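# Ease a crate carrying a can down a roller lane

## Task

Move the crate along the roller lane until it rests against the stop at the far end. It must not bang hard into the stop, and the can on its lid must not slide a long way, get lifted or fall off. Release the crate at the end.

## Robot and tools

Robots: six identical i2rt Big YAM arms named arm1 to arm6. Each has six revolute joints, a two-finger gripper and a wrist camera. There is also one fixed room camera, cam_high. Camera names are arm1_cam_wrist to arm6_cam_wrist, cam_high, and "all".

Frame: every pose is in one shared scene frame, origin on the floor, +z up, metres. Arm feet (base_link; each foot faces along its own +x): arm1 (-1.190, +0.679, 0.945), arm2 (-0.092, +0.652, 0.739), arm3 (+0.891, +0.695, 0.974) stand on the +y side facing roughly -y; arm4 (+1.507, -0.643, 0.783), arm5 (+0.490, -0.656, 0.936), arm6 (-0.690, -0.674, 0.732) stand on the -y side facing roughly +y. Reach is about 1.0 m from the joint1 axis. "hand" is the point between the finger pads, roughly 1 cm behind the tips; fingers point along the hand's +z and open along its y. hand_target is where the hand would be at the joint targets currently held; under load the hand can stop short. Printed hand positions are less accurate at long reach.

Tool move: keys arm1..arm6 and cameras. Each arm key holds that arm's own object; an arm not named gets nothing new (it keeps pushing toward old targets). Inside an arm's object:
- joints: absolute targets by name. joint1_rad -2.879..2.879 (yaw about foot, + is counter-clockwise from above, 0 points along foot +x); joint2_rad 0..3.141 (shoulder, 0 = upper arm back and level, + raises then swings forward); joint3_rad 0..3.019 (elbow, 0 folded, + opens); joint4_rad -1.692..1.57 (hand pitch, + tips fingers up); joint5_rad -1.57..1.57 (hand sideways, + to arm's right); joint6_rad -2.094..2.094 (roll, + clockwise seen from behind); gripper_m 0..0.093 metres of fingertip gap. Done tolerances: ±0.045, 0.14, 0.09, 0.055, 0.03, 0.035 rad, ±0.003 m.
- target: one list of seven numbers [x, y, z, qw, qx, qy, qz], an absolute hand pose in the scene frame (same layout as the printed hand line). The hand travels a straight line to it from its hand_target. With target, joints may contain only gripper_m.
- speed: top path speed in m/s, 0.002..0.5, default 0.25; only allowed with target. Rotation is capped at twice this number in rad/s.
All motions in one call begin together; all hand paths in one call finish together, paced by the slowest. A path runs 0.5 to 10 s and is cut off after 10 s. Each control step the commanded pose is clamped to within 100 mm and 20 degrees of the measured hand, then solved by damped IK, position first. Expect centimetre errors, lag, drift off the line and overshoot of speed near full stretch. Paths do not avoid obstacles or other arms. Unknown keys make a call invalid; out-of-range values get it refused, and a refusal cancels later move/wait/finished_scene calls in the same reply.

move with no action, or wait (seconds 0..10), returns full state and images. zoom_image takes camera and region [x0, y0, x1, y1] in pixels (max 504 by 504 box; images are 896x504) from the newest images. read_manual gives only licence texts. finished_scene takes this scene's number and ends the scene irreversibly; call nothing after it in that reply.

Results: a "pictures" line gives camera order (images may lag state slightly). "move: arm1 done; arm2 time_out" summarises each moved arm. Arms under "as last shown" were not commanded; their status reads "not commanded". joint_status/hand_status words: done; off_target (stopped away, maybe still pushing); time_out (each joint keeps a nearby target and keeps pushing; on_its_own lists them; send the reported position to relax); not_followed / "joint command not followed" / "pose unreachable" (a self- and arm-collision check withheld the targets; grippers still act; the arm may keep retrying until given new targets); limit_stop_at_motor_heat. on_its_own "held at" is a target, not a reading. Joint velocities in rad/s (gripper m/s); "within noise" means still. Joint torques are total drive output including gravity, with per-arm offsets; numbers 3 and 4 wrap at ±28 N m.

Gripper: gripping hard, gripper_m reads up to 0.005 narrower (or up to 0.002 wider) than the part; shut on nothing reads 0 to 0.003. Commanding about 0.005 below first-contact reading gives full force (about 50-64 N per pad). Release by commanding well above the reading.

Hazards: arms do not stop on contact and can push very hard; sustained pushing, stretched arms or held loads heat motors. MOTOR HOT warns at 85 °C; at 100 °C the arm goes limp and drops for 30-60 s or more. Two robots pressing hard together (including a gripper closing on another's fingers) fails the scene; the clearance check can miss fingers, housings and cameras. Avoid slamming the crate into the stop, hard hits on fixed things, tossing the can, or anything leaving the work area or reaching the floor. Loose objects may get occasional brief nudges. The final state must hold with the arms released.

Each tool is called after "Call:" as a command line: name --argument value for each argument, lists and objects as JSON in quotes; but a table of rows of numbers goes row by row, as --pt "numbers of a row", without its own name.

## Session

Call:
move --cameras '["arm6_cam_wrist","arm2_cam_wrist","cam_high"]'

Scene clock: 0.00 s.
Joint torques (N m): no reading
Heat: arm1: hottest joint2_rad 27 °C; arm2: hottest joint1_rad 34 °C; arm3: hottest joint3_rad 31 °C; arm4: hottest joint2_rad 34 °C; arm5: hottest joint3_rad 30 °C; arm6: hottest joint2_rad 32 °C.
Joint velocities: within noise
arm1.joint_positions: joint1_rad=+0.695 joint2_rad=+0.647 joint3_rad=+1.378 joint4_rad=-1.397 joint5_rad=-0.127 joint6_rad=+0.100 gripper_m=+0.09396
arm1.joint_status: not commanded
arm1.hand: x=-1.0042 y=+0.5271 z=+1.4603 quat_wxyz=(-0.431, -0.356, -0.824, +0.091) (m; scene frame)
arm1.hand_target: x=-1.0055 y=+0.5284 z=+1.4733 quat_wxyz=(-0.443, -0.352, -0.819, +0.096) (m; scene frame)
arm1.hand_status: not commanded
arm2.joint_positions: joint1_rad=-0.177 joint2_rad=+0.588 joint3_rad=+1.410 joint4_rad=-1.254 joint5_rad=+0.120 joint6_rad=+0.229 gripper_m=+0.09396
arm2.joint_status: not commanded
arm2.hand: x=-0.1854 y=+0.4505 z=+1.3155 quat_wxyz=(-0.321, -0.751, -0.370, +0.442) (m; scene frame)
arm2.hand_target: x=-0.1841 y=+0.4539 z=+1.3251 quat_wxyz=(-0.327, -0.746, -0.366, +0.449) (m; scene frame)
arm2.hand_status: not commanded
arm3.joint_positions: joint1_rad=-0.361 joint2_rad=+0.580 joint3_rad=+1.402 joint4_rad=-1.152 joint5_rad=-0.009 joint6_rad=+0.141 gripper_m=+0.09396
arm3.joint_status: not commanded
arm3.hand: x=+0.8212 y=+0.4765 z=+1.5705 quat_wxyz=(-0.381, -0.685, -0.432, +0.446) (m; scene frame)
arm3.hand_target: x=+0.8226 y=+0.4807 z=+1.5816 quat_wxyz=(-0.387, -0.679, -0.428, +0.453) (m; scene frame)
arm3.hand_status: not commanded
arm4.joint_positions: joint1_rad=+0.072 joint2_rad=+0.566 joint3_rad=+1.325 joint4_rad=-1.372 joint5_rad=-0.133 joint6_rad=-0.072 gripper_m=+0.09396
arm4.joint_status: not commanded
arm4.hand: x=+1.4135 y=-0.4394 z=+1.2931 quat_wxyz=(-0.242, +0.751, -0.474, -0.390) (m; scene frame)
arm4.hand_target: x=+1.4140 y=-0.4415 z=+1.3060 quat_wxyz=(-0.251, +0.746, -0.469, -0.400) (m; scene frame)
arm4.hand_status: not commanded
arm5.joint_positions: joint1_rad=-0.644 joint2_rad=+0.508 joint3_rad=+1.333 joint4_rad=-1.145 joint5_rad=-0.060 joint6_rad=+0.153 gripper_m=+0.09396
arm5.joint_status: not commanded
arm5.hand: x=+0.6330 y=-0.4801 z=+1.5096 quat_wxyz=(-0.495, +0.295, -0.760, -0.302) (m; scene frame)
arm5.hand_target: x=+0.6304 y=-0.4831 z=+1.5197 quat_wxyz=(-0.503, +0.293, -0.753, -0.306) (m; scene frame)
arm5.hand_status: not commanded
arm6.joint_positions: joint1_rad=+0.589 joint2_rad=+0.503 joint3_rad=+1.424 joint4_rad=-1.482 joint5_rad=+0.061 joint6_rad=+0.175 gripper_m=+0.09396
arm6.joint_status: not commanded
arm6.hand: x=-0.7852 y=-0.5410 z=+1.2773 quat_wxyz=(-0.199, +0.744, -0.460, -0.442) (m; scene frame)
arm6.hand_target: x=-0.7832 y=-0.5436 z=+1.2851 quat_wxyz=(-0.202, +0.740, -0.457, -0.451) (m; scene frame)
arm6.hand_status: not commanded
pictures: arm2_cam_wrist, arm6_cam_wrist, cam_high
camera_calibration:
arm2_cam_wrist: T_world_to_cam=[[-0.847775, 0.513152, -0.133986, -0.21421], [0.505926, 0.706698, -0.494588, 0.430163], [-0.159111, -0.487086, -0.858738, 1.44667], [0, 0, 0, 1]] pos_world=[-0.169051, 0.510581, 1.42636]
arm6_cam_wrist: T_world_to_cam=[[0.857645, 0.503408, -0.104999, 1.07918], [0.438004, -0.82209, -0.363758, 0.364219], [-0.269438, 0.265985, -0.925557, 1.24094], [0, 0, 0, 1]] pos_world=[-0.750724, -0.573919, 1.39437]

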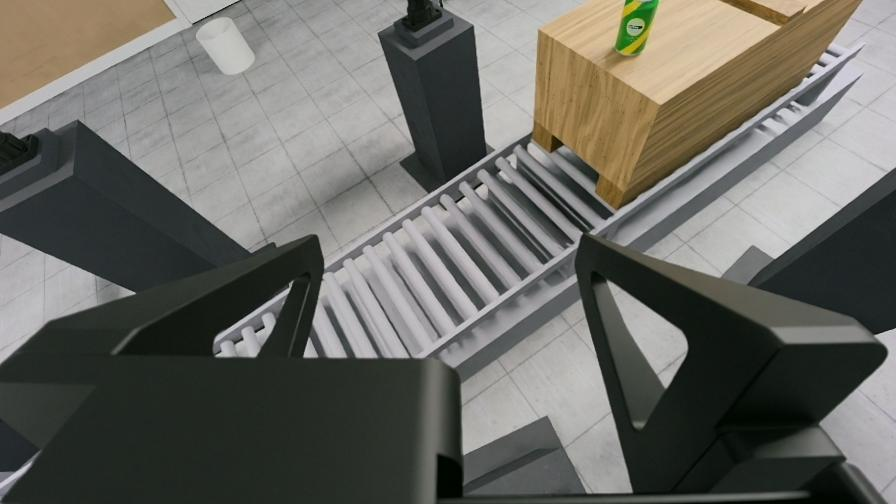

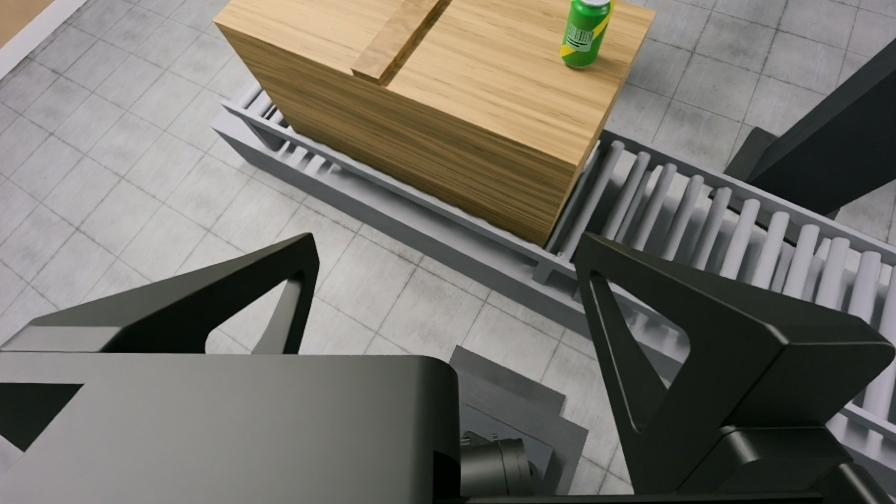

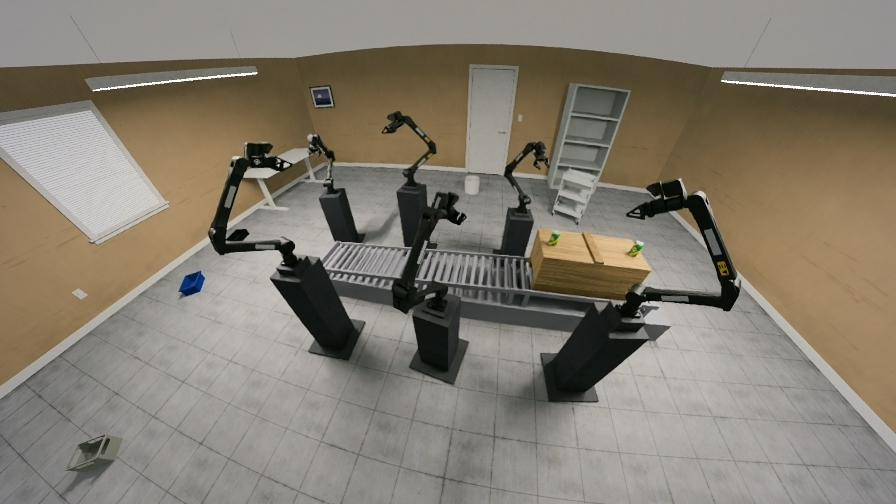

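Call:
move --arm6 '{"target":[-1.2,-0.14,0.96,0,0.7071,-0.7071,0],"speed":0.35}' --arm2 '{"target":[-0.2,0.35,1.15,0,0.7071,0.7071,0],"speed":0.35}' --cameras '["arm6_cam_wrist"]'

Scene clock: 13.33 s.
Joint torques (N m): arm1=[0.32 3.84 9.85 1.5 -0.04 0.01] | arm2=[0.5 -4.31 8.28 0.57 0.06 -0.1] | arm3=[-0.38 2.73 10.62 1.87 0.06 -0.09] | arm4=[-0.67 0.85 8.94 2.67 -0.04 -0.07] | arm5=[-0.67 4.07 10.44 2.22 0 -0.02] | arm6=[-0.21 -28.16 13.41 0.36 -0.07 0.04]
Heat: arm1: hottest joint2_rad 27 °C; arm2: hottest joint1_rad 34 °C; arm3: hottest joint3_rad 34 °C; arm4: hottest joint2_rad 34 °C; arm5: hottest joint3_rad 32 °C; arm6: hottest joint2_rad 32 °C.
move: arm2 off_target; arm6 off_target
Joint velocities: within noise
arm1, arm3, arm4, arm5: as last shown
arm2.joint_positions: joint1_rad=-0.190 joint2_rad=+1.077 joint3_rad=+1.477 joint4_rad=-1.670 joint5_rad=-0.010 joint6_rad=-0.340 gripper_m=+0.09396
arm2.joint_status: not commanded
arm2.hand: x=-0.2040 y=+0.3497 z=+1.1512 quat_wxyz=(-0.068, -0.707, -0.690, +0.141) (m; scene frame)
arm2.hand_target: x=-0.2001 y=+0.3497 z=+1.1492 quat_wxyz=(-0.063, -0.700, -0.699, +0.136) (m; scene frame)
arm2.hand_status: off_target (0.004 m and 18.1 deg from the pose sent, 0.194 m and 75.1 deg at the start; pose on its path clipped on 8 of 89 steps; a joint's target at an end of its range on 55 of 89 steps)
arm6.joint_positions: joint1_rad=+0.687 joint2_rad=+2.302 joint3_rad=+2.562 joint4_rad=-1.679 joint5_rad=-0.003 joint6_rad=+0.745 gripper_m=+0.09396
arm6.joint_status: not commanded
arm6.hand: x=-1.1995 y=-0.1482 z=+0.9523 quat_wxyz=(-0.004, +0.713, -0.697, -0.076) (m; scene frame)
arm6.hand_target: x=-1.1992 y=-0.1406 z=+0.9595 quat_wxyz=(-0.003, +0.705, -0.704, -0.086) (m; scene frame)
arm6.hand_status: off_target (0.011 m and 8.8 deg from the pose sent, 0.658 m and 63.3 deg at the start; a joint's target at an end of its range on 27 of 89 steps)
pictures: arm6_cam_wrist
camera_calibration:
arm6_cam_wrist: T_world_to_cam=[[0.994084, 0.0364246, -0.102324, 1.29449], [0.0825607, -0.86555, 0.493971, -0.499199], [-0.0705737, -0.499496, -0.863437, 0.789837], [0, 0, 0, 1]] pos_world=[-1.18988, -0.0847121, 1.06102]

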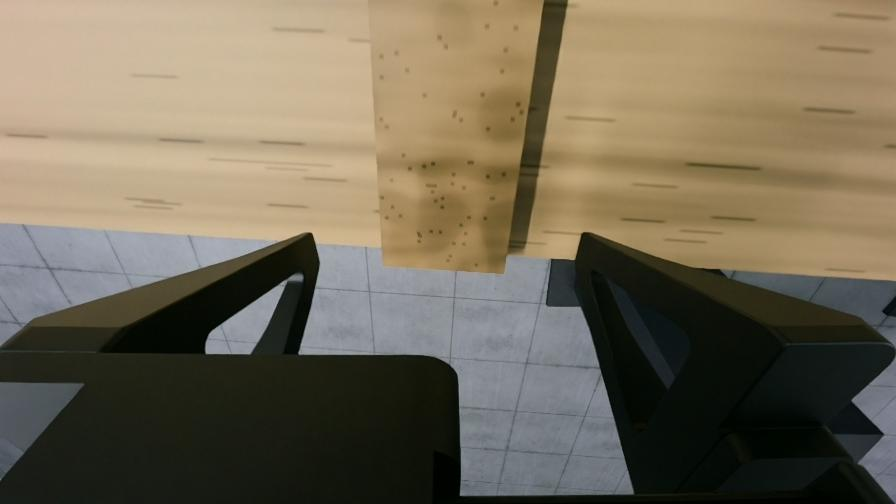

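Call:
move --arm6 '{"target":[-1.195,-0.135,0.875,0,0.7071,-0.7071,0],"speed":0.12}' --cameras '["arm6_cam_wrist"]'

Scene clock: 18.77 s.
Joint torques (N m): arm1=[0.67 3.49 9.91 1.51 -0.03 0] | arm2=[0.67 -4.54 8.27 0.47 0.05 -0.07] | arm3=[-0.62 2.96 10.61 1.88 0.06 -0.06] | arm4=[-0.67 0.56 8.91 2.7 -0.06 -0.07] | arm5=[-0.67 4.13 10.44 2.22 0 -0.02] | arm6=[-0.26 -28.4 10.78 0.14 -0.06 -0.05]
Heat: arm1: hottest joint2_rad 27 °C; arm2: hottest joint1_rad 34 °C; arm3: hottest joint3_rad 35 °C; arm4: hottest joint2_rad 34 °C; arm5: hottest joint3_rad 32 °C; arm6: hottest joint2_rad 33 °C.
move: arm6 off_target
Joint velocities: within noise
arm1, arm2, arm3, arm4, arm5: as last shown
arm2.hand: x=-0.2040 y=+0.3497 z=+1.1512 quat_wxyz=(-0.068, -0.706, -0.690, +0.141) (m; scene frame)
arm2.hand_target: x=-0.2002 y=+0.3498 z=+1.1492 quat_wxyz=(-0.063, -0.700, -0.699, +0.136) (m; scene frame)
arm6.joint_positions: joint1_rad=+0.678 joint2_rad=+2.395 joint3_rad=+2.562 joint4_rad=-1.679 joint5_rad=-0.003 joint6_rad=+0.746 gripper_m=+0.09396
arm6.joint_status: not commanded
arm6.hand: x=-1.1983 y=-0.1398 z=+0.8859 quat_wxyz=(-0.002, +0.711, -0.702, -0.029) (m; scene frame)
arm6.hand_target: x=-1.1945 y=-0.1355 z=+0.8748 quat_wxyz=(-0.001, +0.707, -0.707, -0.020) (m; scene frame)
arm6.hand_status: off_target (0.012 m and 3.5 deg from the pose sent, 0.079 m and 8.8 deg at the start; a joint's target at an end of its range on 39 of 41 steps)
pictures: arm6_cam_wrist
camera_calibration:
arm6_cam_wrist: T_world_to_cam=[[0.998934, 0.0216298, -0.0407837, 1.23551], [0.0406618, -0.830546, 0.555463, -0.559039], [-0.0218582, -0.556529, -0.83054, 0.758111], [0, 0, 0, 1]] pos_world=[-1.19489, -0.0691207, 0.990555]

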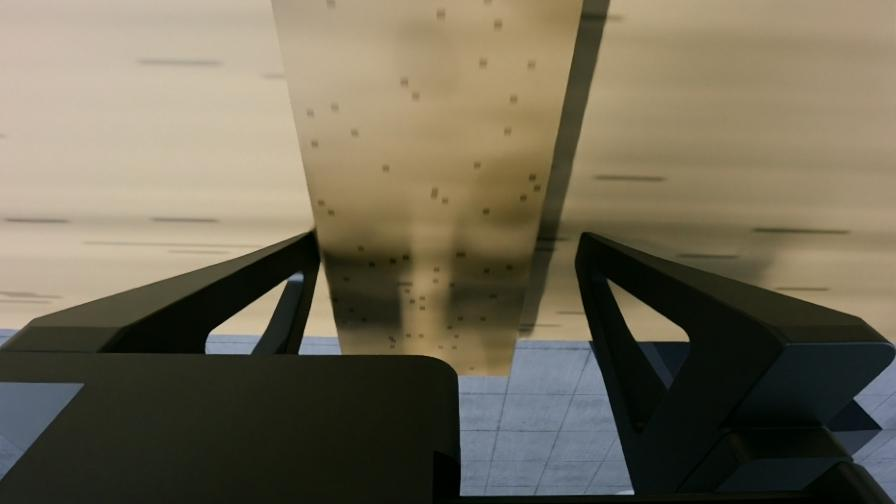

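Call:
move --arm6 '{"target":[-1.2,-0.135,0.873,0,0.7071,-0.7071,0],"speed":0.1,"joints":{"gripper_m":0.06}}' --cameras '["arm6_cam_wrist"]'

Call:
move --arm6 '{"target":[-0.9,-0.135,0.869,0,0.7071,-0.7071,0],"speed":0.12}' --cameras '["arm6_cam_wrist","cam_high"]'

Scene clock: 30.13 s.
Joint torques (N m): arm1=[0.44 3.55 9.94 1.48 -0.01 -0.03] | arm2=[0.44 -4.78 8.16 0.53 0.08 -0.09] | arm3=[-0.62 2.73 10.52 1.88 0.05 -0.09] | arm4=[-0.73 0.79 8.98 2.7 -0.06 -0.07] | arm5=[-0.62 4.13 10.44 2.22 0 -0.02] | arm6=[-0.03 -27.28 12.21 -0.12 0.3 -0.06]
Heat: arm1: hottest joint3_rad 28 °C; arm2: hottest joint1_rad 34 °C; arm3: hottest joint3_rad 36 °C; arm4: hottest joint2_rad 34 °C; arm5: hottest joint3_rad 33 °C; arm6: hottest joint2_rad 36 °C.
move: arm6 off_target
Joint velocities: within noise
arm1, arm2, arm3, arm4, arm5: as last shown
arm6.joint_positions: joint1_rad=+0.680 joint2_rad=+2.396 joint3_rad=+2.562 joint4_rad=-1.673 joint5_rad=-0.012 joint6_rad=+0.752 gripper_m=+0.06347
arm6.joint_status: gripper_m off_target (ended at +0.06349, target +0.06000)
arm6.hand: x=-1.2017 y=-0.1409 z=+0.8857 quat_wxyz=(+0.002, +0.710, -0.703, -0.032) (m; scene frame)
arm6.hand_target: x=-1.1993 y=-0.1357 z=+0.8728 quat_wxyz=(-0.001, +0.707, -0.707, -0.022) (m; scene frame)
arm6.hand_status: off_target (0.014 m and 3.8 deg from the pose sent, 0.014 m and 3.5 deg at the start; a joint's target at an end of its range on 28 of 29 steps)
pictures: arm6_cam_wrist
camera_calibration:
arm6_cam_wrist: T_world_to_cam=[[0.998508, 0.0187156, -0.0512968, 1.24729], [0.0441525, -0.829464, 0.556813, -0.556557], [-0.0321278, -0.558247, -0.829053, 0.74334], [0, 0, 0, 1]] pos_world=[-1.19697, -0.07002, 0.990148]

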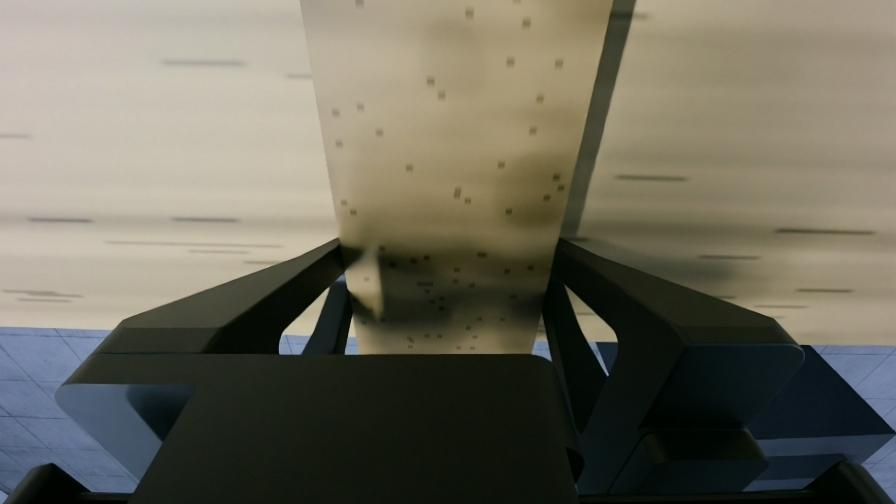

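Scene clock: 33.93 s.
Joint torques (N m): arm1=[0.32 3.66 9.84 1.43 -0.02 0] | arm2=[0.38 -4.72 8.1 0.46 0.07 -0.1] | arm3=[-0.44 2.73 10.61 1.85 0.04 -0.08] | arm4=[-0.56 0.91 8.96 2.69 -0.05 -0.06] | arm5=[-0.67 4.13 10.44 2.22 0 -0.02] | arm6=[1.26 -20.78 9.36 1.01 0.8 -0.01]
Heat: arm1: hottest joint3_rad 28 °C; arm2: hottest joint1_rad 34 °C; arm3: hottest joint3_rad 37 °C; arm4: hottest joint2_rad 34 °C; arm5: hottest joint3_rad 33 °C; arm6: hottest joint2_rad 36 °C.
move: arm6 off_target
Joint velocities: within noise
arm1, arm2, arm3, arm4, arm5: as last shown
arm6.joint_positions: joint1_rad=+0.279 joint2_rad=+1.874 joint3_rad=+1.670 joint4_rad=-1.363 joint5_rad=-0.024 joint6_rad=+0.360 gripper_m=+0.06343
arm6.joint_status: not commanded
arm6.hand: x=-0.8970 y=-0.1382 z=+0.8796 quat_wxyz=(+0.008, +0.707, -0.707, -0.007) (m; scene frame)
arm6.hand_target: x=-0.8998 y=-0.1352 z=+0.8691 quat_wxyz=(+0.000, +0.707, -0.707, +0.000) (m; scene frame)
arm6.hand_status: off_target (0.012 m and 1.1 deg from the pose sent, 0.302 m and 3.8 deg at the start)
pictures: arm6_cam_wrist, cam_high
camera_calibration:
arm6_cam_wrist: T_world_to_cam=[[0.99971, 0.00830073, -0.0225841, 0.917045], [0.0200884, -0.804572, 0.593516, -0.614771], [-0.0132439, -0.593797, -0.804506, 0.74012], [0, 0, 0, 1]] pos_world=[-0.894628, -0.0627586, 0.981018]

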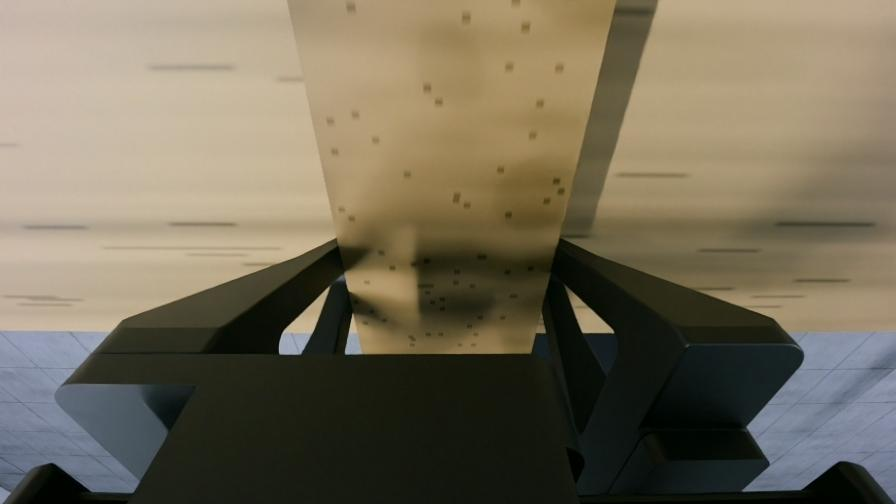

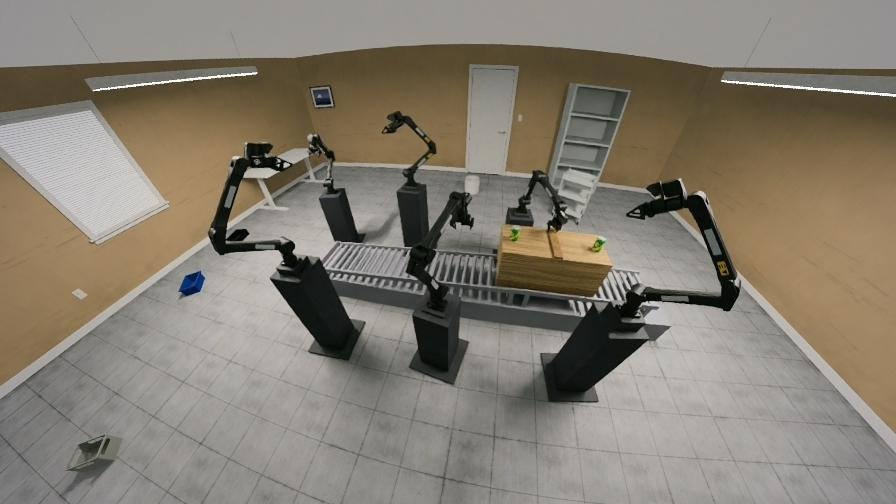

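Call:
move --arm6 '{"target":[-0.3,-0.14,0.863,0,0.7071,-0.7071,0],"speed":0.15}' --arm2 '{"target":[-0.3,0.25,1.08,0,0.7071,0.7071,0],"speed":0.2}' --cameras '["arm6_cam_wrist","arm2_cam_wrist","cam_high"]'

Scene clock: 47.90 s.
Joint torques (N m): arm1=[0.56 3.84 9.83 1.48 -0.02 0] | arm2=[-1.26 -10.29 12.23 0.16 0.06 -0.11] | arm3=[-0.5 2.84 10.61 1.92 0.07 -0.08] | arm4=[-0.56 0.79 8.96 2.7 -0.07 -0.07] | arm5=[-0.67 4.13 10.44 2.24 0 -0.02] | arm6=[3.55 -27.34 9.84 -1.91 0.49 0.1]
Heat: arm1: hottest joint3_rad 29 °C; arm2: hottest joint1_rad 34 °C; arm3: hottest joint3_rad 38 °C; arm4: hottest joint2_rad 34 °C; arm5: hottest joint3_rad 34 °C; arm6: hottest joint2_rad 37 °C.
move: arm2 off_target; arm6 off_target
Joint velocities: within noise
arm1, arm3, arm4, arm5: as last shown
arm2.joint_positions: joint1_rad=-0.293 joint2_rad=+1.483 joint3_rad=+1.633 joint4_rad=-1.670 joint5_rad=-0.008 joint6_rad=-0.471 gripper_m=+0.09396
arm2.joint_status: not commanded
arm2.hand: x=-0.2898 y=+0.2562 z=+1.0678 quat_wxyz=(-0.012, -0.706, -0.708, +0.030) (m; scene frame)
arm2.hand_target: x=-0.2998 y=+0.2506 z=+1.0793 quat_wxyz=(-0.013, -0.707, -0.706, +0.041) (m; scene frame)
arm2.hand_status: off_target (0.017 m and 3.7 deg from the pose sent, 0.156 m and 18.1 deg at the start; a joint's target at an end of its range on 154 of 154 steps)
arm6.joint_positions: joint1_rad=-0.747 joint2_rad=+2.142 joint3_rad=+2.039 joint4_rad=-1.417 joint5_rad=-0.013 joint6_rad=-0.652 gripper_m=+0.06339
arm6.joint_status: not commanded
arm6.hand: x=-0.2743 y=-0.1416 z=+0.8616 quat_wxyz=(-0.028, +0.702, -0.712, -0.010) (m; scene frame)
arm6.hand_target: x=-0.2991 y=-0.1402 z=+0.8632 quat_wxyz=(-0.001, +0.707, -0.707, +0.000) (m; scene frame)
arm6.hand_status: off_target (0.026 m and 3.5 deg from the pose sent, 0.597 m and 1.2 deg at the start)
pictures: arm2_cam_wrist, arm6_cam_wrist, cam_high
camera_calibration:
arm2_cam_wrist: T_world_to_cam=[[-0.999336, -0.0259294, 0.0256007, -0.312414], [-0.00797825, 0.841239, 0.540605, -0.791033], [-0.0355539, 0.540041, -0.840887, 0.876336], [0, 0, 0, 1]] pos_world=[-0.287361, 0.184089, 1.17253]
arm6_cam_wrist: T_world_to_cam=[[0.999728, -0.00715141, 0.0221914, 0.253371], [-0.0181636, -0.835637, 0.548981, -0.595776], [0.014618, -0.549235, -0.83554, 0.772497], [0, 0, 0, 1]] pos_world=[-0.275416, -0.0717589, 0.9669]

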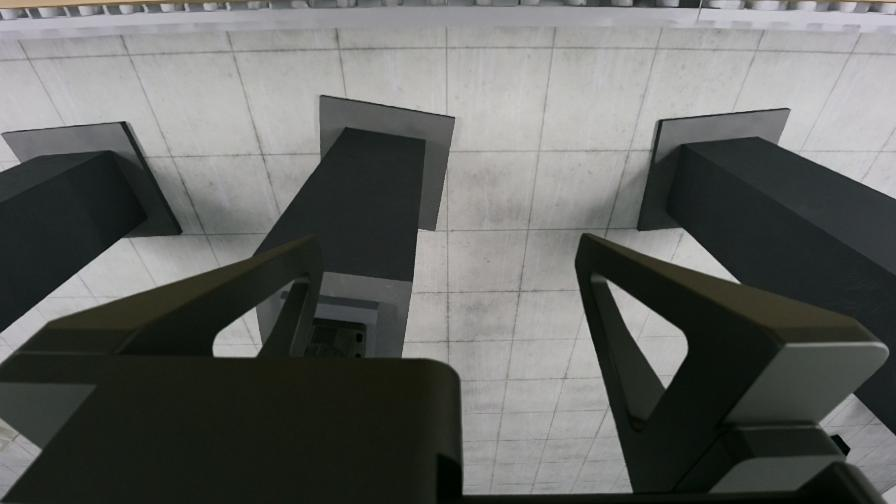

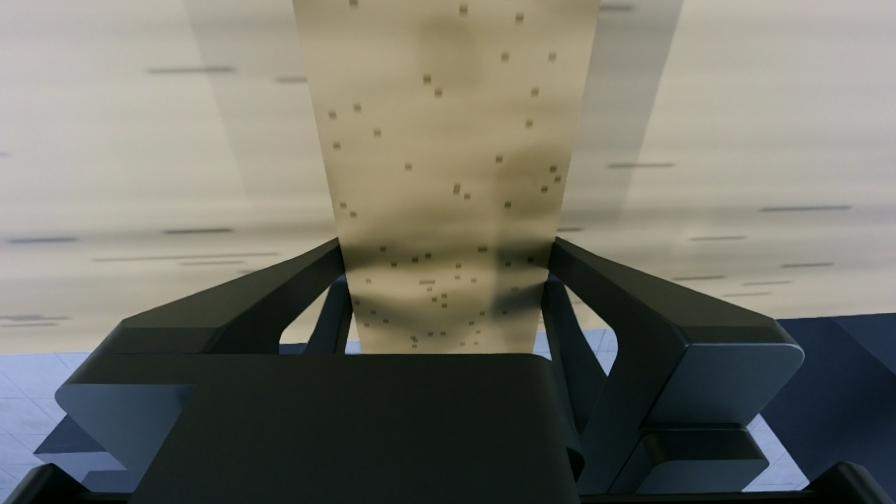

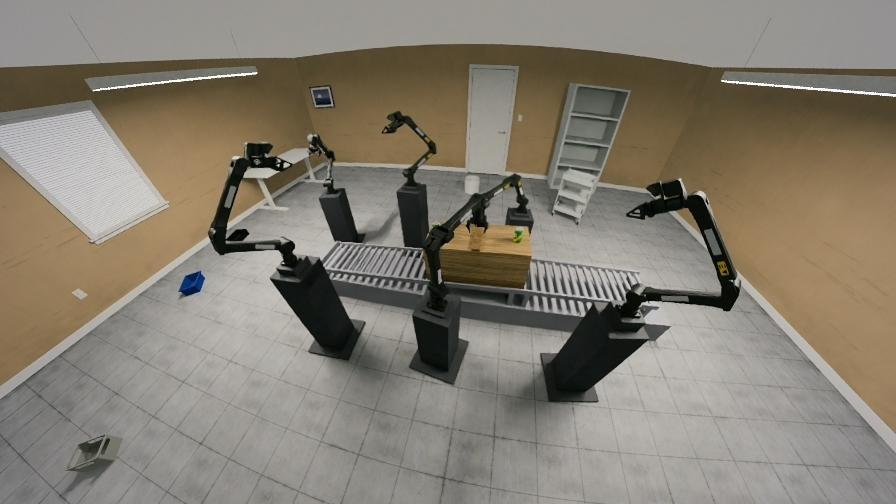

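Call:
move --arm2 '{"target":[-0.28,0.12,0.96,0,0.7071,0.7071,0],"speed":0.2}' --cameras '["arm2_cam_wrist"]'

Scene clock: 54.13 s.
Joint torques (N m): arm1=[0.44 3.19 9.92 1.43 -0.01 0.01] | arm2=[0.03 -16.09 12 0.34 -0.11 0.06] | arm3=[-0.56 2.73 10.58 1.84 0.06 -0.08] | arm4=[-0.5 0.85 8.95 2.71 -0.06 -0.07] | arm5=[-0.62 4.13 10.45 2.22 0 -0.02] | arm6=[3.55 -27.28 9.85 -1.91 0.49 0.1]
Heat: arm1: hottest joint3_rad 29 °C; arm2: hottest joint1_rad 34 °C; arm3: hottest joint3_rad 39 °C; arm4: hottest joint2_rad 34 °C; arm5: hottest joint3_rad 35 °C; arm6: hottest joint2_rad 38 °C.
move: arm2 off_target
Joint velocities: within noise
arm1, arm3, arm4, arm5, arm6: as last shown
arm2.joint_positions: joint1_rad=-0.176 joint2_rad=+1.824 joint3_rad=+1.751 joint4_rad=-1.545 joint5_rad=-0.006 joint6_rad=-0.352 gripper_m=+0.09396
arm2.joint_status: not commanded
arm2.hand: x=-0.2796 y=+0.1358 z=+0.9507 quat_wxyz=(+0.007, -0.707, -0.707, -0.016) (m; scene frame)
arm2.hand_target: x=-0.2797 y=+0.1207 z=+0.9600 quat_wxyz=(+0.000, -0.707, -0.707, +0.000) (m; scene frame)
arm2.hand_status: off_target (0.018 m and 2.0 deg from the pose sent, 0.174 m and 3.7 deg at the start)
pictures: arm2_cam_wrist
camera_calibration:
arm2_cam_wrist: T_world_to_cam=[[-0.999615, -0.023928, -0.0140293, -0.265085], [-0.027499, 0.788723, 0.614133, -0.694534], [-0.00362976, 0.614283, -0.789078, 0.792889], [0, 0, 0, 1]] pos_world=[-0.281204, 0.0543946, 1.04847]

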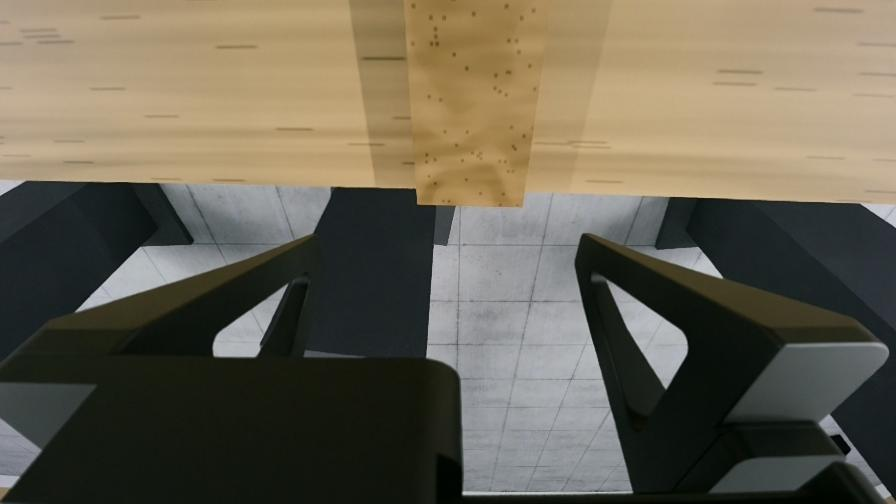

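Call:
move --arm2 '{"target":[-0.293,0.105,0.885,0,0.7071,0.7071,0],"speed":0.12}' --cameras '["arm2_cam_wrist","cam_high"]'

Scene clock: 64.10 s.
Joint torques (N m): arm1=[0.32 3.55 9.91 1.43 -0.03 0] | arm2=[-0.56 -16.97 8.34 0.66 -0.1 -0.04] | arm3=[-0.5 3.02 10.56 1.88 0.07 -0.08] | arm4=[-0.62 0.79 8.95 2.7 -0.06 -0.06] | arm5=[-0.62 4.07 10.44 2.24 0 -0.02] | arm6=[3.6 -27.28 9.85 -1.92 0.49 0.1]
Heat: arm1: hottest joint3_rad 30 °C; arm2: hottest joint1_rad 34 °C; arm3: hottest joint3_rad 39 °C; arm4: hottest joint2_rad 34 °C; arm5: hottest joint3_rad 35 °C; arm6: hottest joint2_rad 40 °C.
move: arm2 done
Joint velocities: within noise
arm1, arm3, arm4, arm5, arm6: as last shown
arm2.joint_positions: joint1_rad=-0.176 joint2_rad=+1.900 joint3_rad=+1.709 joint4_rad=-1.389 joint5_rad=-0.006 joint6_rad=-0.352 gripper_m=+0.09396
arm2.joint_status: not commanded
arm2.hand: x=-0.2903 y=+0.1076 z=+0.8928 quat_wxyz=(-0.001, -0.707, -0.707, +0.001) (m; scene frame)
arm2.hand_target: x=-0.2930 y=+0.1051 z=+0.8850 quat_wxyz=(+0.000, -0.707, -0.707, +0.000) (m; scene frame)
arm2.hand_status: done (0.009 m and 0.2 deg from the pose sent, 0.074 m and 1.9 deg at the start)
pictures: arm2_cam_wrist, cam_high
camera_calibration:
arm2_cam_wrist: T_world_to_cam=[[-0.999711, -0.0240222, -0.000352397, -0.289543], [-0.0196643, 0.809749, 0.586446, -0.612326], [-0.0138024, 0.586284, -0.809988, 0.783145], [0, 0, 0, 1]] pos_world=[-0.290692, 0.0297297, 0.993333]

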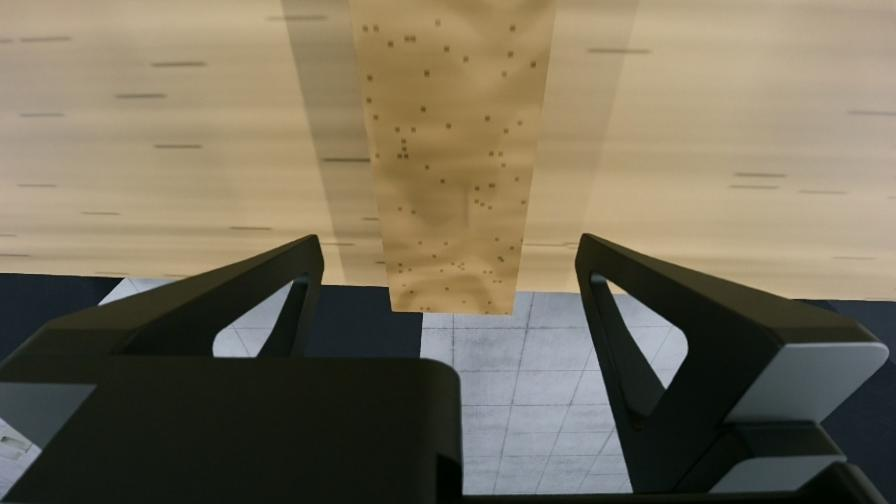

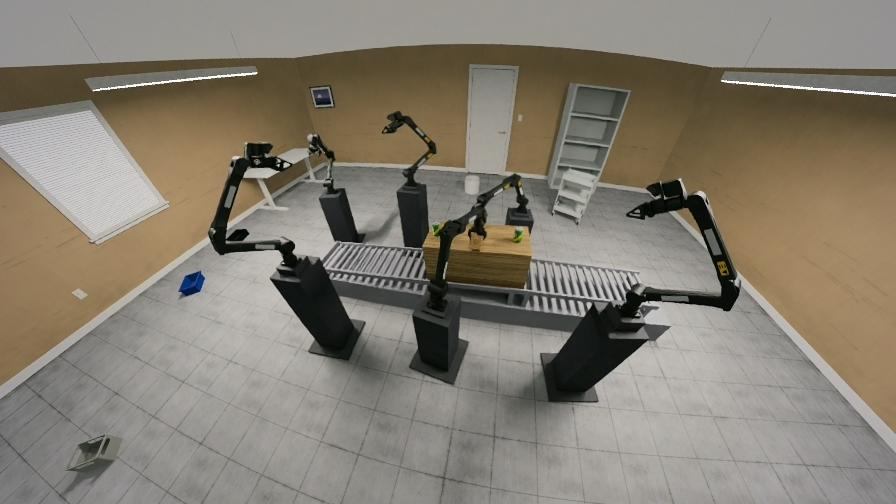

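Call:
move --arm2 '{"target":[-0.294,0.105,0.842,0,0.7071,0.7071,0],"speed":0.12}' --cameras '["arm2_cam_wrist"]'

Scene clock: 73.27 s.
Joint torques (N m): arm1=[0.44 3.55 9.84 1.48 -0.01 0] | arm2=[-0.91 -16.91 8.03 0.68 -0.07 -0.08] | arm3=[-0.5 2.9 10.61 1.91 0.06 -0.06] | arm4=[-0.62 0.73 8.92 2.65 -0.07 -0.07] | arm5=[-0.62 4.07 10.44 2.22 0 -0.02] | arm6=[3.55 -27.34 9.85 -1.92 0.49 0.1]
Heat: arm1: hottest joint3_rad 30 °C; arm2: hottest joint1_rad 34 °C; arm3: hottest joint3_rad 40 °C; arm4: hottest joint2_rad 34 °C; arm5: hottest joint3_rad 35 °C; arm6: hottest joint2_rad 41 °C.
move: arm2 off_target
Joint velocities: within noise
arm1.joint_positions: joint1_rad=+0.695 joint2_rad=+0.647 joint3_rad=+1.378 joint4_rad=-1.397 joint5_rad=-0.127 joint6_rad=+0.100 gripper_m=+0.09396
arm1.joint_status: not commanded
arm1.hand: x=-1.0042 y=+0.5271 z=+1.4603 quat_wxyz=(-0.431, -0.356, -0.824, +0.091) (m; scene frame)
arm1.hand_target: x=-1.0055 y=+0.5284 z=+1.4733 quat_wxyz=(-0.443, -0.352, -0.819, +0.096) (m; scene frame)
arm1.hand_status: not commanded
arm2.joint_positions: joint1_rad=-0.176 joint2_rad=+1.923 joint3_rad=+1.639 joint4_rad=-1.289 joint5_rad=-0.006 joint6_rad=-0.352 gripper_m=+0.09396
arm2.joint_status: not commanded
arm2.hand: x=-0.2912 y=+0.1059 z=+0.8539 quat_wxyz=(-0.003, -0.707, -0.707, +0.005) (m; scene frame)
arm2.hand_target: x=-0.2939 y=+0.1053 z=+0.8421 quat_wxyz=(+0.000, -0.707, -0.707, +0.000) (m; scene frame)
arm2.hand_status: off_target (0.012 m and 0.7 deg from the pose sent, 0.051 m and 0.2 deg at the start)
arm3.joint_positions: joint1_rad=-0.361 joint2_rad=+0.580 joint3_rad=+1.402 joint4_rad=-1.152 joint5_rad=-0.009 joint6_rad=+0.141 gripper_m=+0.09396
arm3.joint_status: not commanded
arm3.hand: x=+0.8212 y=+0.4765 z=+1.5705 quat_wxyz=(-0.381, -0.685, -0.432, +0.446) (m; scene frame)
arm3.hand_target: x=+0.8226 y=+0.4807 z=+1.5816 quat_wxyz=(-0.387, -0.679, -0.428, +0.453) (m; scene frame)
arm3.hand_status: not commanded
arm4.joint_positions: joint1_rad=+0.072 joint2_rad=+0.566 joint3_rad=+1.325 joint4_rad=-1.372 joint5_rad=-0.133 joint6_rad=-0.072 gripper_m=+0.09396
arm4.joint_status: not commanded
arm4.hand: x=+1.4135 y=-0.4394 z=+1.2931 quat_wxyz=(-0.242, +0.751, -0.474, -0.390) (m; scene frame)
arm4.hand_target: x=+1.4140 y=-0.4415 z=+1.3060 quat_wxyz=(-0.251, +0.746, -0.469, -0.400) (m; scene frame)
arm4.hand_status: not commanded
arm5.joint_positions: joint1_rad=-0.644 joint2_rad=+0.508 joint3_rad=+1.333 joint4_rad=-1.145 joint5_rad=-0.060 joint6_rad=+0.153 gripper_m=+0.09396
arm5.joint_status: not commanded
arm5.hand: x=+0.6330 y=-0.4801 z=+1.5096 quat_wxyz=(-0.495, +0.295, -0.760, -0.302) (m; scene frame)
arm5.hand_target: x=+0.6304 y=-0.4831 z=+1.5197 quat_wxyz=(-0.503, +0.293, -0.753, -0.306) (m; scene frame)
arm5.hand_status: not commanded
arm6: as last shown
pictures: arm2_cam_wrist
camera_calibration:
arm2_cam_wrist: T_world_to_cam=[[-0.999707, -0.0240456, 0.00263109, -0.292925], [-0.0180558, 0.814182, 0.580329, -0.582897], [-0.0160965, 0.580112, -0.814378, 0.756411], [0, 0, 0, 1]] pos_world=[-0.291189, 0.0287376, 0.955047]

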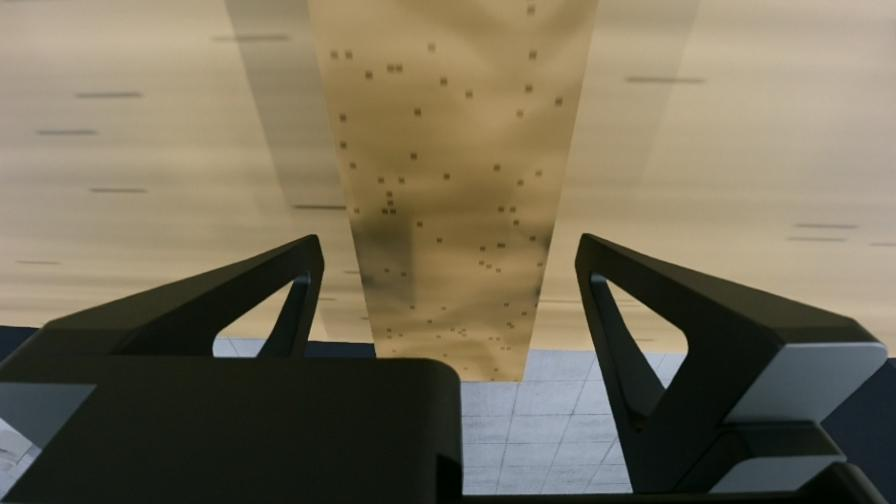

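Call:
move --arm2 '{"target":[-0.294,0.105,0.831,0,0.7071,0.7071,0],"speed":0.1}' --cameras '[]'

Call:
move --arm2 '{"joints":{"gripper_m":0.06}}' --cameras '["arm2_cam_wrist"]'

Scene clock: 80.23 s.
Joint torques (N m): arm1=[0.5 3.55 9.81 1.46 -0.01 0.02] | arm2=[-0.85 -16.15 7.69 0.59 -0.05 -0.04] | arm3=[-0.67 2.84 10.58 1.89 0.06 -0.09] | arm4=[-0.56 0.67 8.91 2.7 -0.06 -0.06] | arm5=[-0.62 4.07 10.44 2.22 0 -0.02] | arm6=[3.55 -27.34 9.85 -1.92 0.49 0.1]
Heat: arm1: hottest joint3_rad 30 °C; arm2: hottest joint3_rad 34 °C; arm3: hottest joint3_rad 40 °C; arm4: hottest joint3_rad 35 °C; arm5: hottest joint3_rad 36 °C; arm6: hottest joint2_rad 42 °C.
move: arm2 off_target
Joint velocities: within noise
arm1, arm3, arm4, arm5, arm6: as last shown
arm2.joint_positions: joint1_rad=-0.176 joint2_rad=+1.926 joint3_rad=+1.625 joint4_rad=-1.263 joint5_rad=-0.006 joint6_rad=-0.352 gripper_m=+0.09396
arm2.joint_status: not commanded
arm2.hand: x=-0.2917 y=+0.1047 z=+0.8469 quat_wxyz=(-0.004, -0.707, -0.707, +0.009) (m; scene frame)
arm2.hand_target: x=-0.2938 y=+0.1054 z=+0.8311 quat_wxyz=(+0.000, -0.707, -0.707, +0.000) (m; scene frame)
arm2.hand_status: off_target (0.016 m and 1.1 deg from the pose sent, 0.023 m and 0.7 deg at the start)
pictures: none
No camera images: "cameras" was empty.

Scene clock: 80.87 s.
Joint torques (N m): arm1=[0.21 3.43 9.85 1.37 -0.03 -0.01] | arm2=[-0.97 -15.97 7.73 0.77 -0.17 -0.03] | arm3=[-0.5 2.84 10.55 1.88 0.06 -0.08] | arm4=[-0.73 0.85 8.92 2.71 -0.06 -0.06] | arm5=[-0.62 4.13 10.44 2.22 0 -0.02] | arm6=[3.49 -27.34 9.85 -1.91 0.49 0.1]
Heat: arm1: hottest joint3_rad 31 °C; arm2: hottest joint3_rad 34 °C; arm3: hottest joint3_rad 40 °C; arm4: hottest joint3_rad 35 °C; arm5: hottest joint3_rad 36 °C; arm6: hottest joint2_rad 42 °C.
move: arm2 off_target
Joint velocities: within noise
arm1, arm3, arm4, arm5, arm6: as last shown
arm2.joint_positions: joint1_rad=-0.176 joint2_rad=+1.926 joint3_rad=+1.625 joint4_rad=-1.262 joint5_rad=-0.004 joint6_rad=-0.352 gripper_m=+0.06420
arm2.joint_status: gripper_m off_target (ended at +0.06423, target +0.06000)
arm2.hand: x=-0.2921 y=+0.1046 z=+0.8469 quat_wxyz=(-0.003, -0.707, -0.707, +0.010) (m; scene frame)
arm2.hand_target: x=-0.2938 y=+0.1054 z=+0.8312 quat_wxyz=(+0.000, -0.707, -0.707, +0.000) (m; scene frame)
arm2.hand_status: not commanded
arm6.hand_target: x=-0.2990 y=-0.1402 z=+0.8632 quat_wxyz=(-0.001, +0.707, -0.707, +0.000) (m; scene frame)
pictures: arm2_cam_wrist
camera_calibration:
arm2_cam_wrist: T_world_to_cam=[[-0.999679, -0.0240192, 0.00805196, -0.298449], [-0.0150399, 0.818492, 0.57432, -0.572282], [-0.0203852, 0.574015, -0.818591, 0.754326], [0, 0, 0, 1]] pos_world=[-0.291583, 0.0282455, 0.948561]

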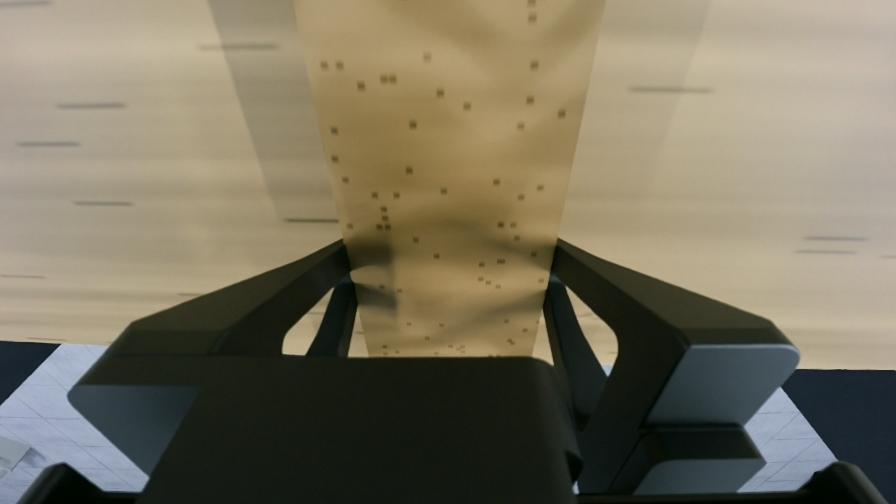

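Call:
move --arm6 '{"joints":{"gripper_m":0.092}}' --cameras '["arm2_cam_wrist"]'

Call:
move --arm6 '{"target":[-0.275,-0.17,1.04,0,0.7071,-0.7071,0],"speed":0.25}' --arm5 '{"target":[0.33,-0.35,1.12,0,0.7071,-0.7071,0],"speed":0.3}' --cameras '["arm2_cam_wrist","cam_high"]'

Scene clock: 88.10 s.
Joint torques (N m): arm1=[0.5 3.72 9.76 1.4 0.01 -0.01] | arm2=[-0.85 -16.21 7.79 0.76 -0.13 -0.09] | arm3=[-0.26 2.9 10.58 1.87 0.06 -0.09] | arm4=[-0.67 0.85 8.95 2.67 -0.06 -0.06] | arm5=[-0.62 4.13 10.44 2.22 0 -0.02] | arm6=[2.55 -26.99 9.78 -0.38 -0.44 0.05]
Heat: arm1: hottest joint3_rad 31 °C; arm2: hottest joint3_rad 34 °C; arm3: hottest joint3_rad 41 °C; arm4: hottest joint3_rad 35 °C; arm5: hottest joint3_rad 36 °C; arm6: hottest joint2_rad 43 °C.
move: arm6 done
Joint velocities: within noise
arm1, arm3, arm4, arm5: as last shown
arm2.joint_positions: joint1_rad=-0.170 joint2_rad=+1.926 joint3_rad=+1.623 joint4_rad=-1.265 joint5_rad=-0.004 joint6_rad=-0.349 gripper_m=+0.06420
arm2.joint_status: not commanded
arm2.hand: x=-0.2882 y=+0.1046 z=+0.8461 quat_wxyz=(-0.003, -0.706, -0.708, +0.007) (m; scene frame)
arm2.hand_target: x=-0.2937 y=+0.1054 z=+0.8311 quat_wxyz=(+0.000, -0.707, -0.707, +0.000) (m; scene frame)
arm2.hand_status: not commanded
arm6.joint_positions: joint1_rad=-0.735 joint2_rad=+2.140 joint3_rad=+2.039 joint4_rad=-1.455 joint5_rad=+0.008 joint6_rad=-0.647 gripper_m=+0.09189
arm6.joint_status: all done
arm6.hand: x=-0.2836 y=-0.1464 z=+0.8625 quat_wxyz=(-0.011, +0.704, -0.710, +0.003) (m; scene frame)
arm6.hand_target: x=-0.2992 y=-0.1401 z=+0.8631 quat_wxyz=(-0.001, +0.707, -0.707, +0.000) (m; scene frame)
arm6.hand_status: not commanded
pictures: arm2_cam_wrist
camera_calibration:
arm2_cam_wrist: T_world_to_cam=[[-0.999628, -0.026686, 0.00561526, -0.292152], [-0.0185411, 0.816078, 0.577644, -0.575402], [-0.0199975, 0.577325, -0.816269, 0.751633], [0, 0, 0, 1]] pos_world=[-0.287681, 0.0278401, 0.947553]

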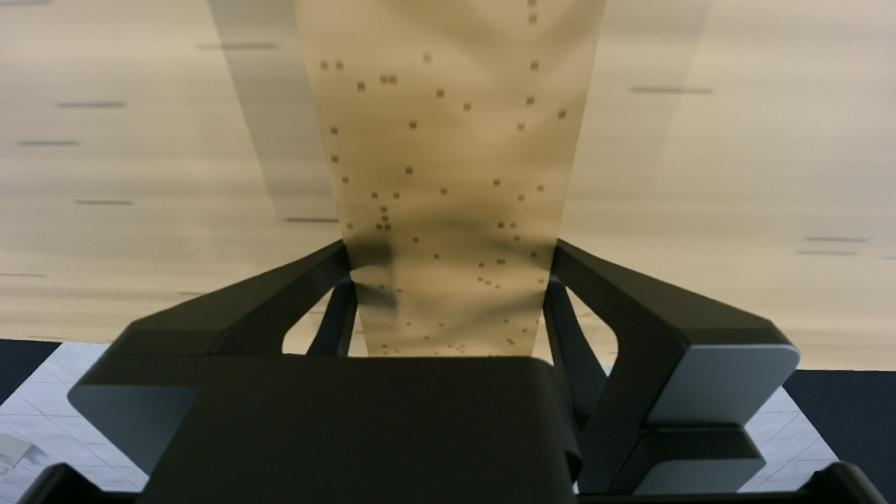

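Scene clock: 91.40 s.
Joint torques (N m): arm1=[0.67 3.55 9.92 1.46 -0.03 0.01] | arm2=[-2.55 -15.85 8.16 1.11 -0.12 -0.22] | arm3=[-0.5 2.9 10.62 1.87 0.06 -0.07] | arm4=[-0.67 0.79 8.9 2.73 -0.06 -0.06] | arm5=[0.21 -7.94 11 0.99 -0.09 -0.12] | arm6=[-0.09 -25.64 13.46 0.34 -0.19 -0.24]
Heat: arm1: hottest joint3_rad 31 °C; arm2: hottest joint3_rad 34 °C; arm3: hottest joint3_rad 41 °C; arm4: hottest joint3_rad 35 °C; arm5: hottest joint3_rad 36 °C; arm6: hottest joint2_rad 42 °C.
move: arm5 done; arm6 off_target
Joint velocities: within noise
arm1, arm3, arm4: as last shown
arm2.joint_positions: joint1_rad=-0.150 joint2_rad=+1.925 joint3_rad=+1.619 joint4_rad=-1.275 joint5_rad=-0.004 joint6_rad=-0.330 gripper_m=+0.06420
arm2.joint_status: not commanded
arm2.hand: x=-0.2758 y=+0.1045 z=+0.8454 quat_wxyz=(+0.000, -0.706, -0.708, +0.002) (m; scene frame)
arm2.hand_target: x=-0.2939 y=+0.1054 z=+0.8313 quat_wxyz=(+0.000, -0.707, -0.707, +0.000) (m; scene frame)
arm2.hand_status: not commanded
arm5.joint_positions: joint1_rad=+0.562 joint2_rad=+1.252 joint3_rad=+1.040 joint4_rad=-1.367 joint5_rad=+0.020 joint6_rad=+0.507 gripper_m=+0.09397
arm5.joint_status: not commanded
arm5.hand: x=+0.3361 y=-0.3538 z=+1.1186 quat_wxyz=(+0.000, +0.701, -0.713, +0.006) (m; scene frame)
arm5.hand_target: x=+0.3301 y=-0.3501 z=+1.1201 quat_wxyz=(+0.000, +0.707, -0.707, +0.000) (m; scene frame)
arm5.hand_status: done (0.007 m and 1.2 deg from the pose sent, 0.510 m and 83.6 deg at the start)
arm6.joint_positions: joint1_rad=-0.762 joint2_rad=+2.020 joint3_rad=+2.251 joint4_rad=-1.680 joint5_rad=+0.001 joint6_rad=-0.674 gripper_m=+0.09197
arm6.joint_status: not commanded
arm6.hand: x=-0.2822 y=-0.1708 z=+1.0193 quat_wxyz=(-0.064, +0.703, -0.708, -0.006) (m; scene frame)
arm6.hand_target: x=-0.2758 y=-0.1709 z=+1.0392 quat_wxyz=(-0.083, +0.704, -0.705, -0.009) (m; scene frame)
arm6.hand_status: off_target (0.022 m and 7.3 deg from the pose sent, 0.179 m and 1.4 deg at the start; a joint's target at an end of its range on 61 of 99 steps)
pictures: arm2_cam_wrist, cam_high
camera_calibration:
arm2_cam_wrist: T_world_to_cam=[[-0.999611, -0.0278511, 0.00117802, -0.275952], [-0.0218505, 0.809085, 0.587285, -0.58296], [-0.0173096, 0.587031, -0.809379, 0.745192], [0, 0, 0, 1]] pos_world=[-0.275684, 0.0265272, 0.945832]

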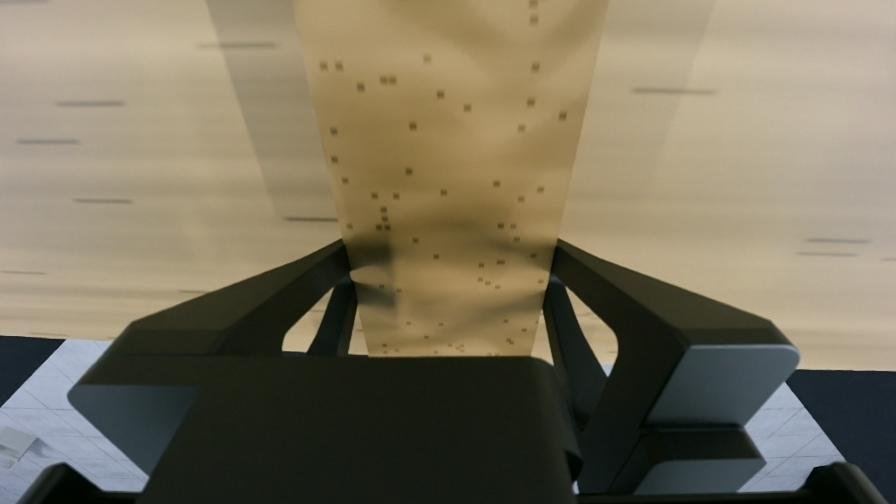

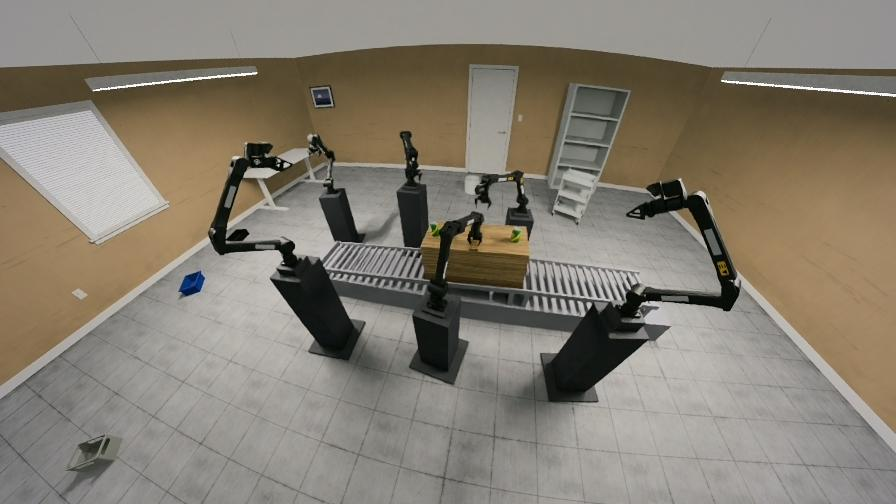

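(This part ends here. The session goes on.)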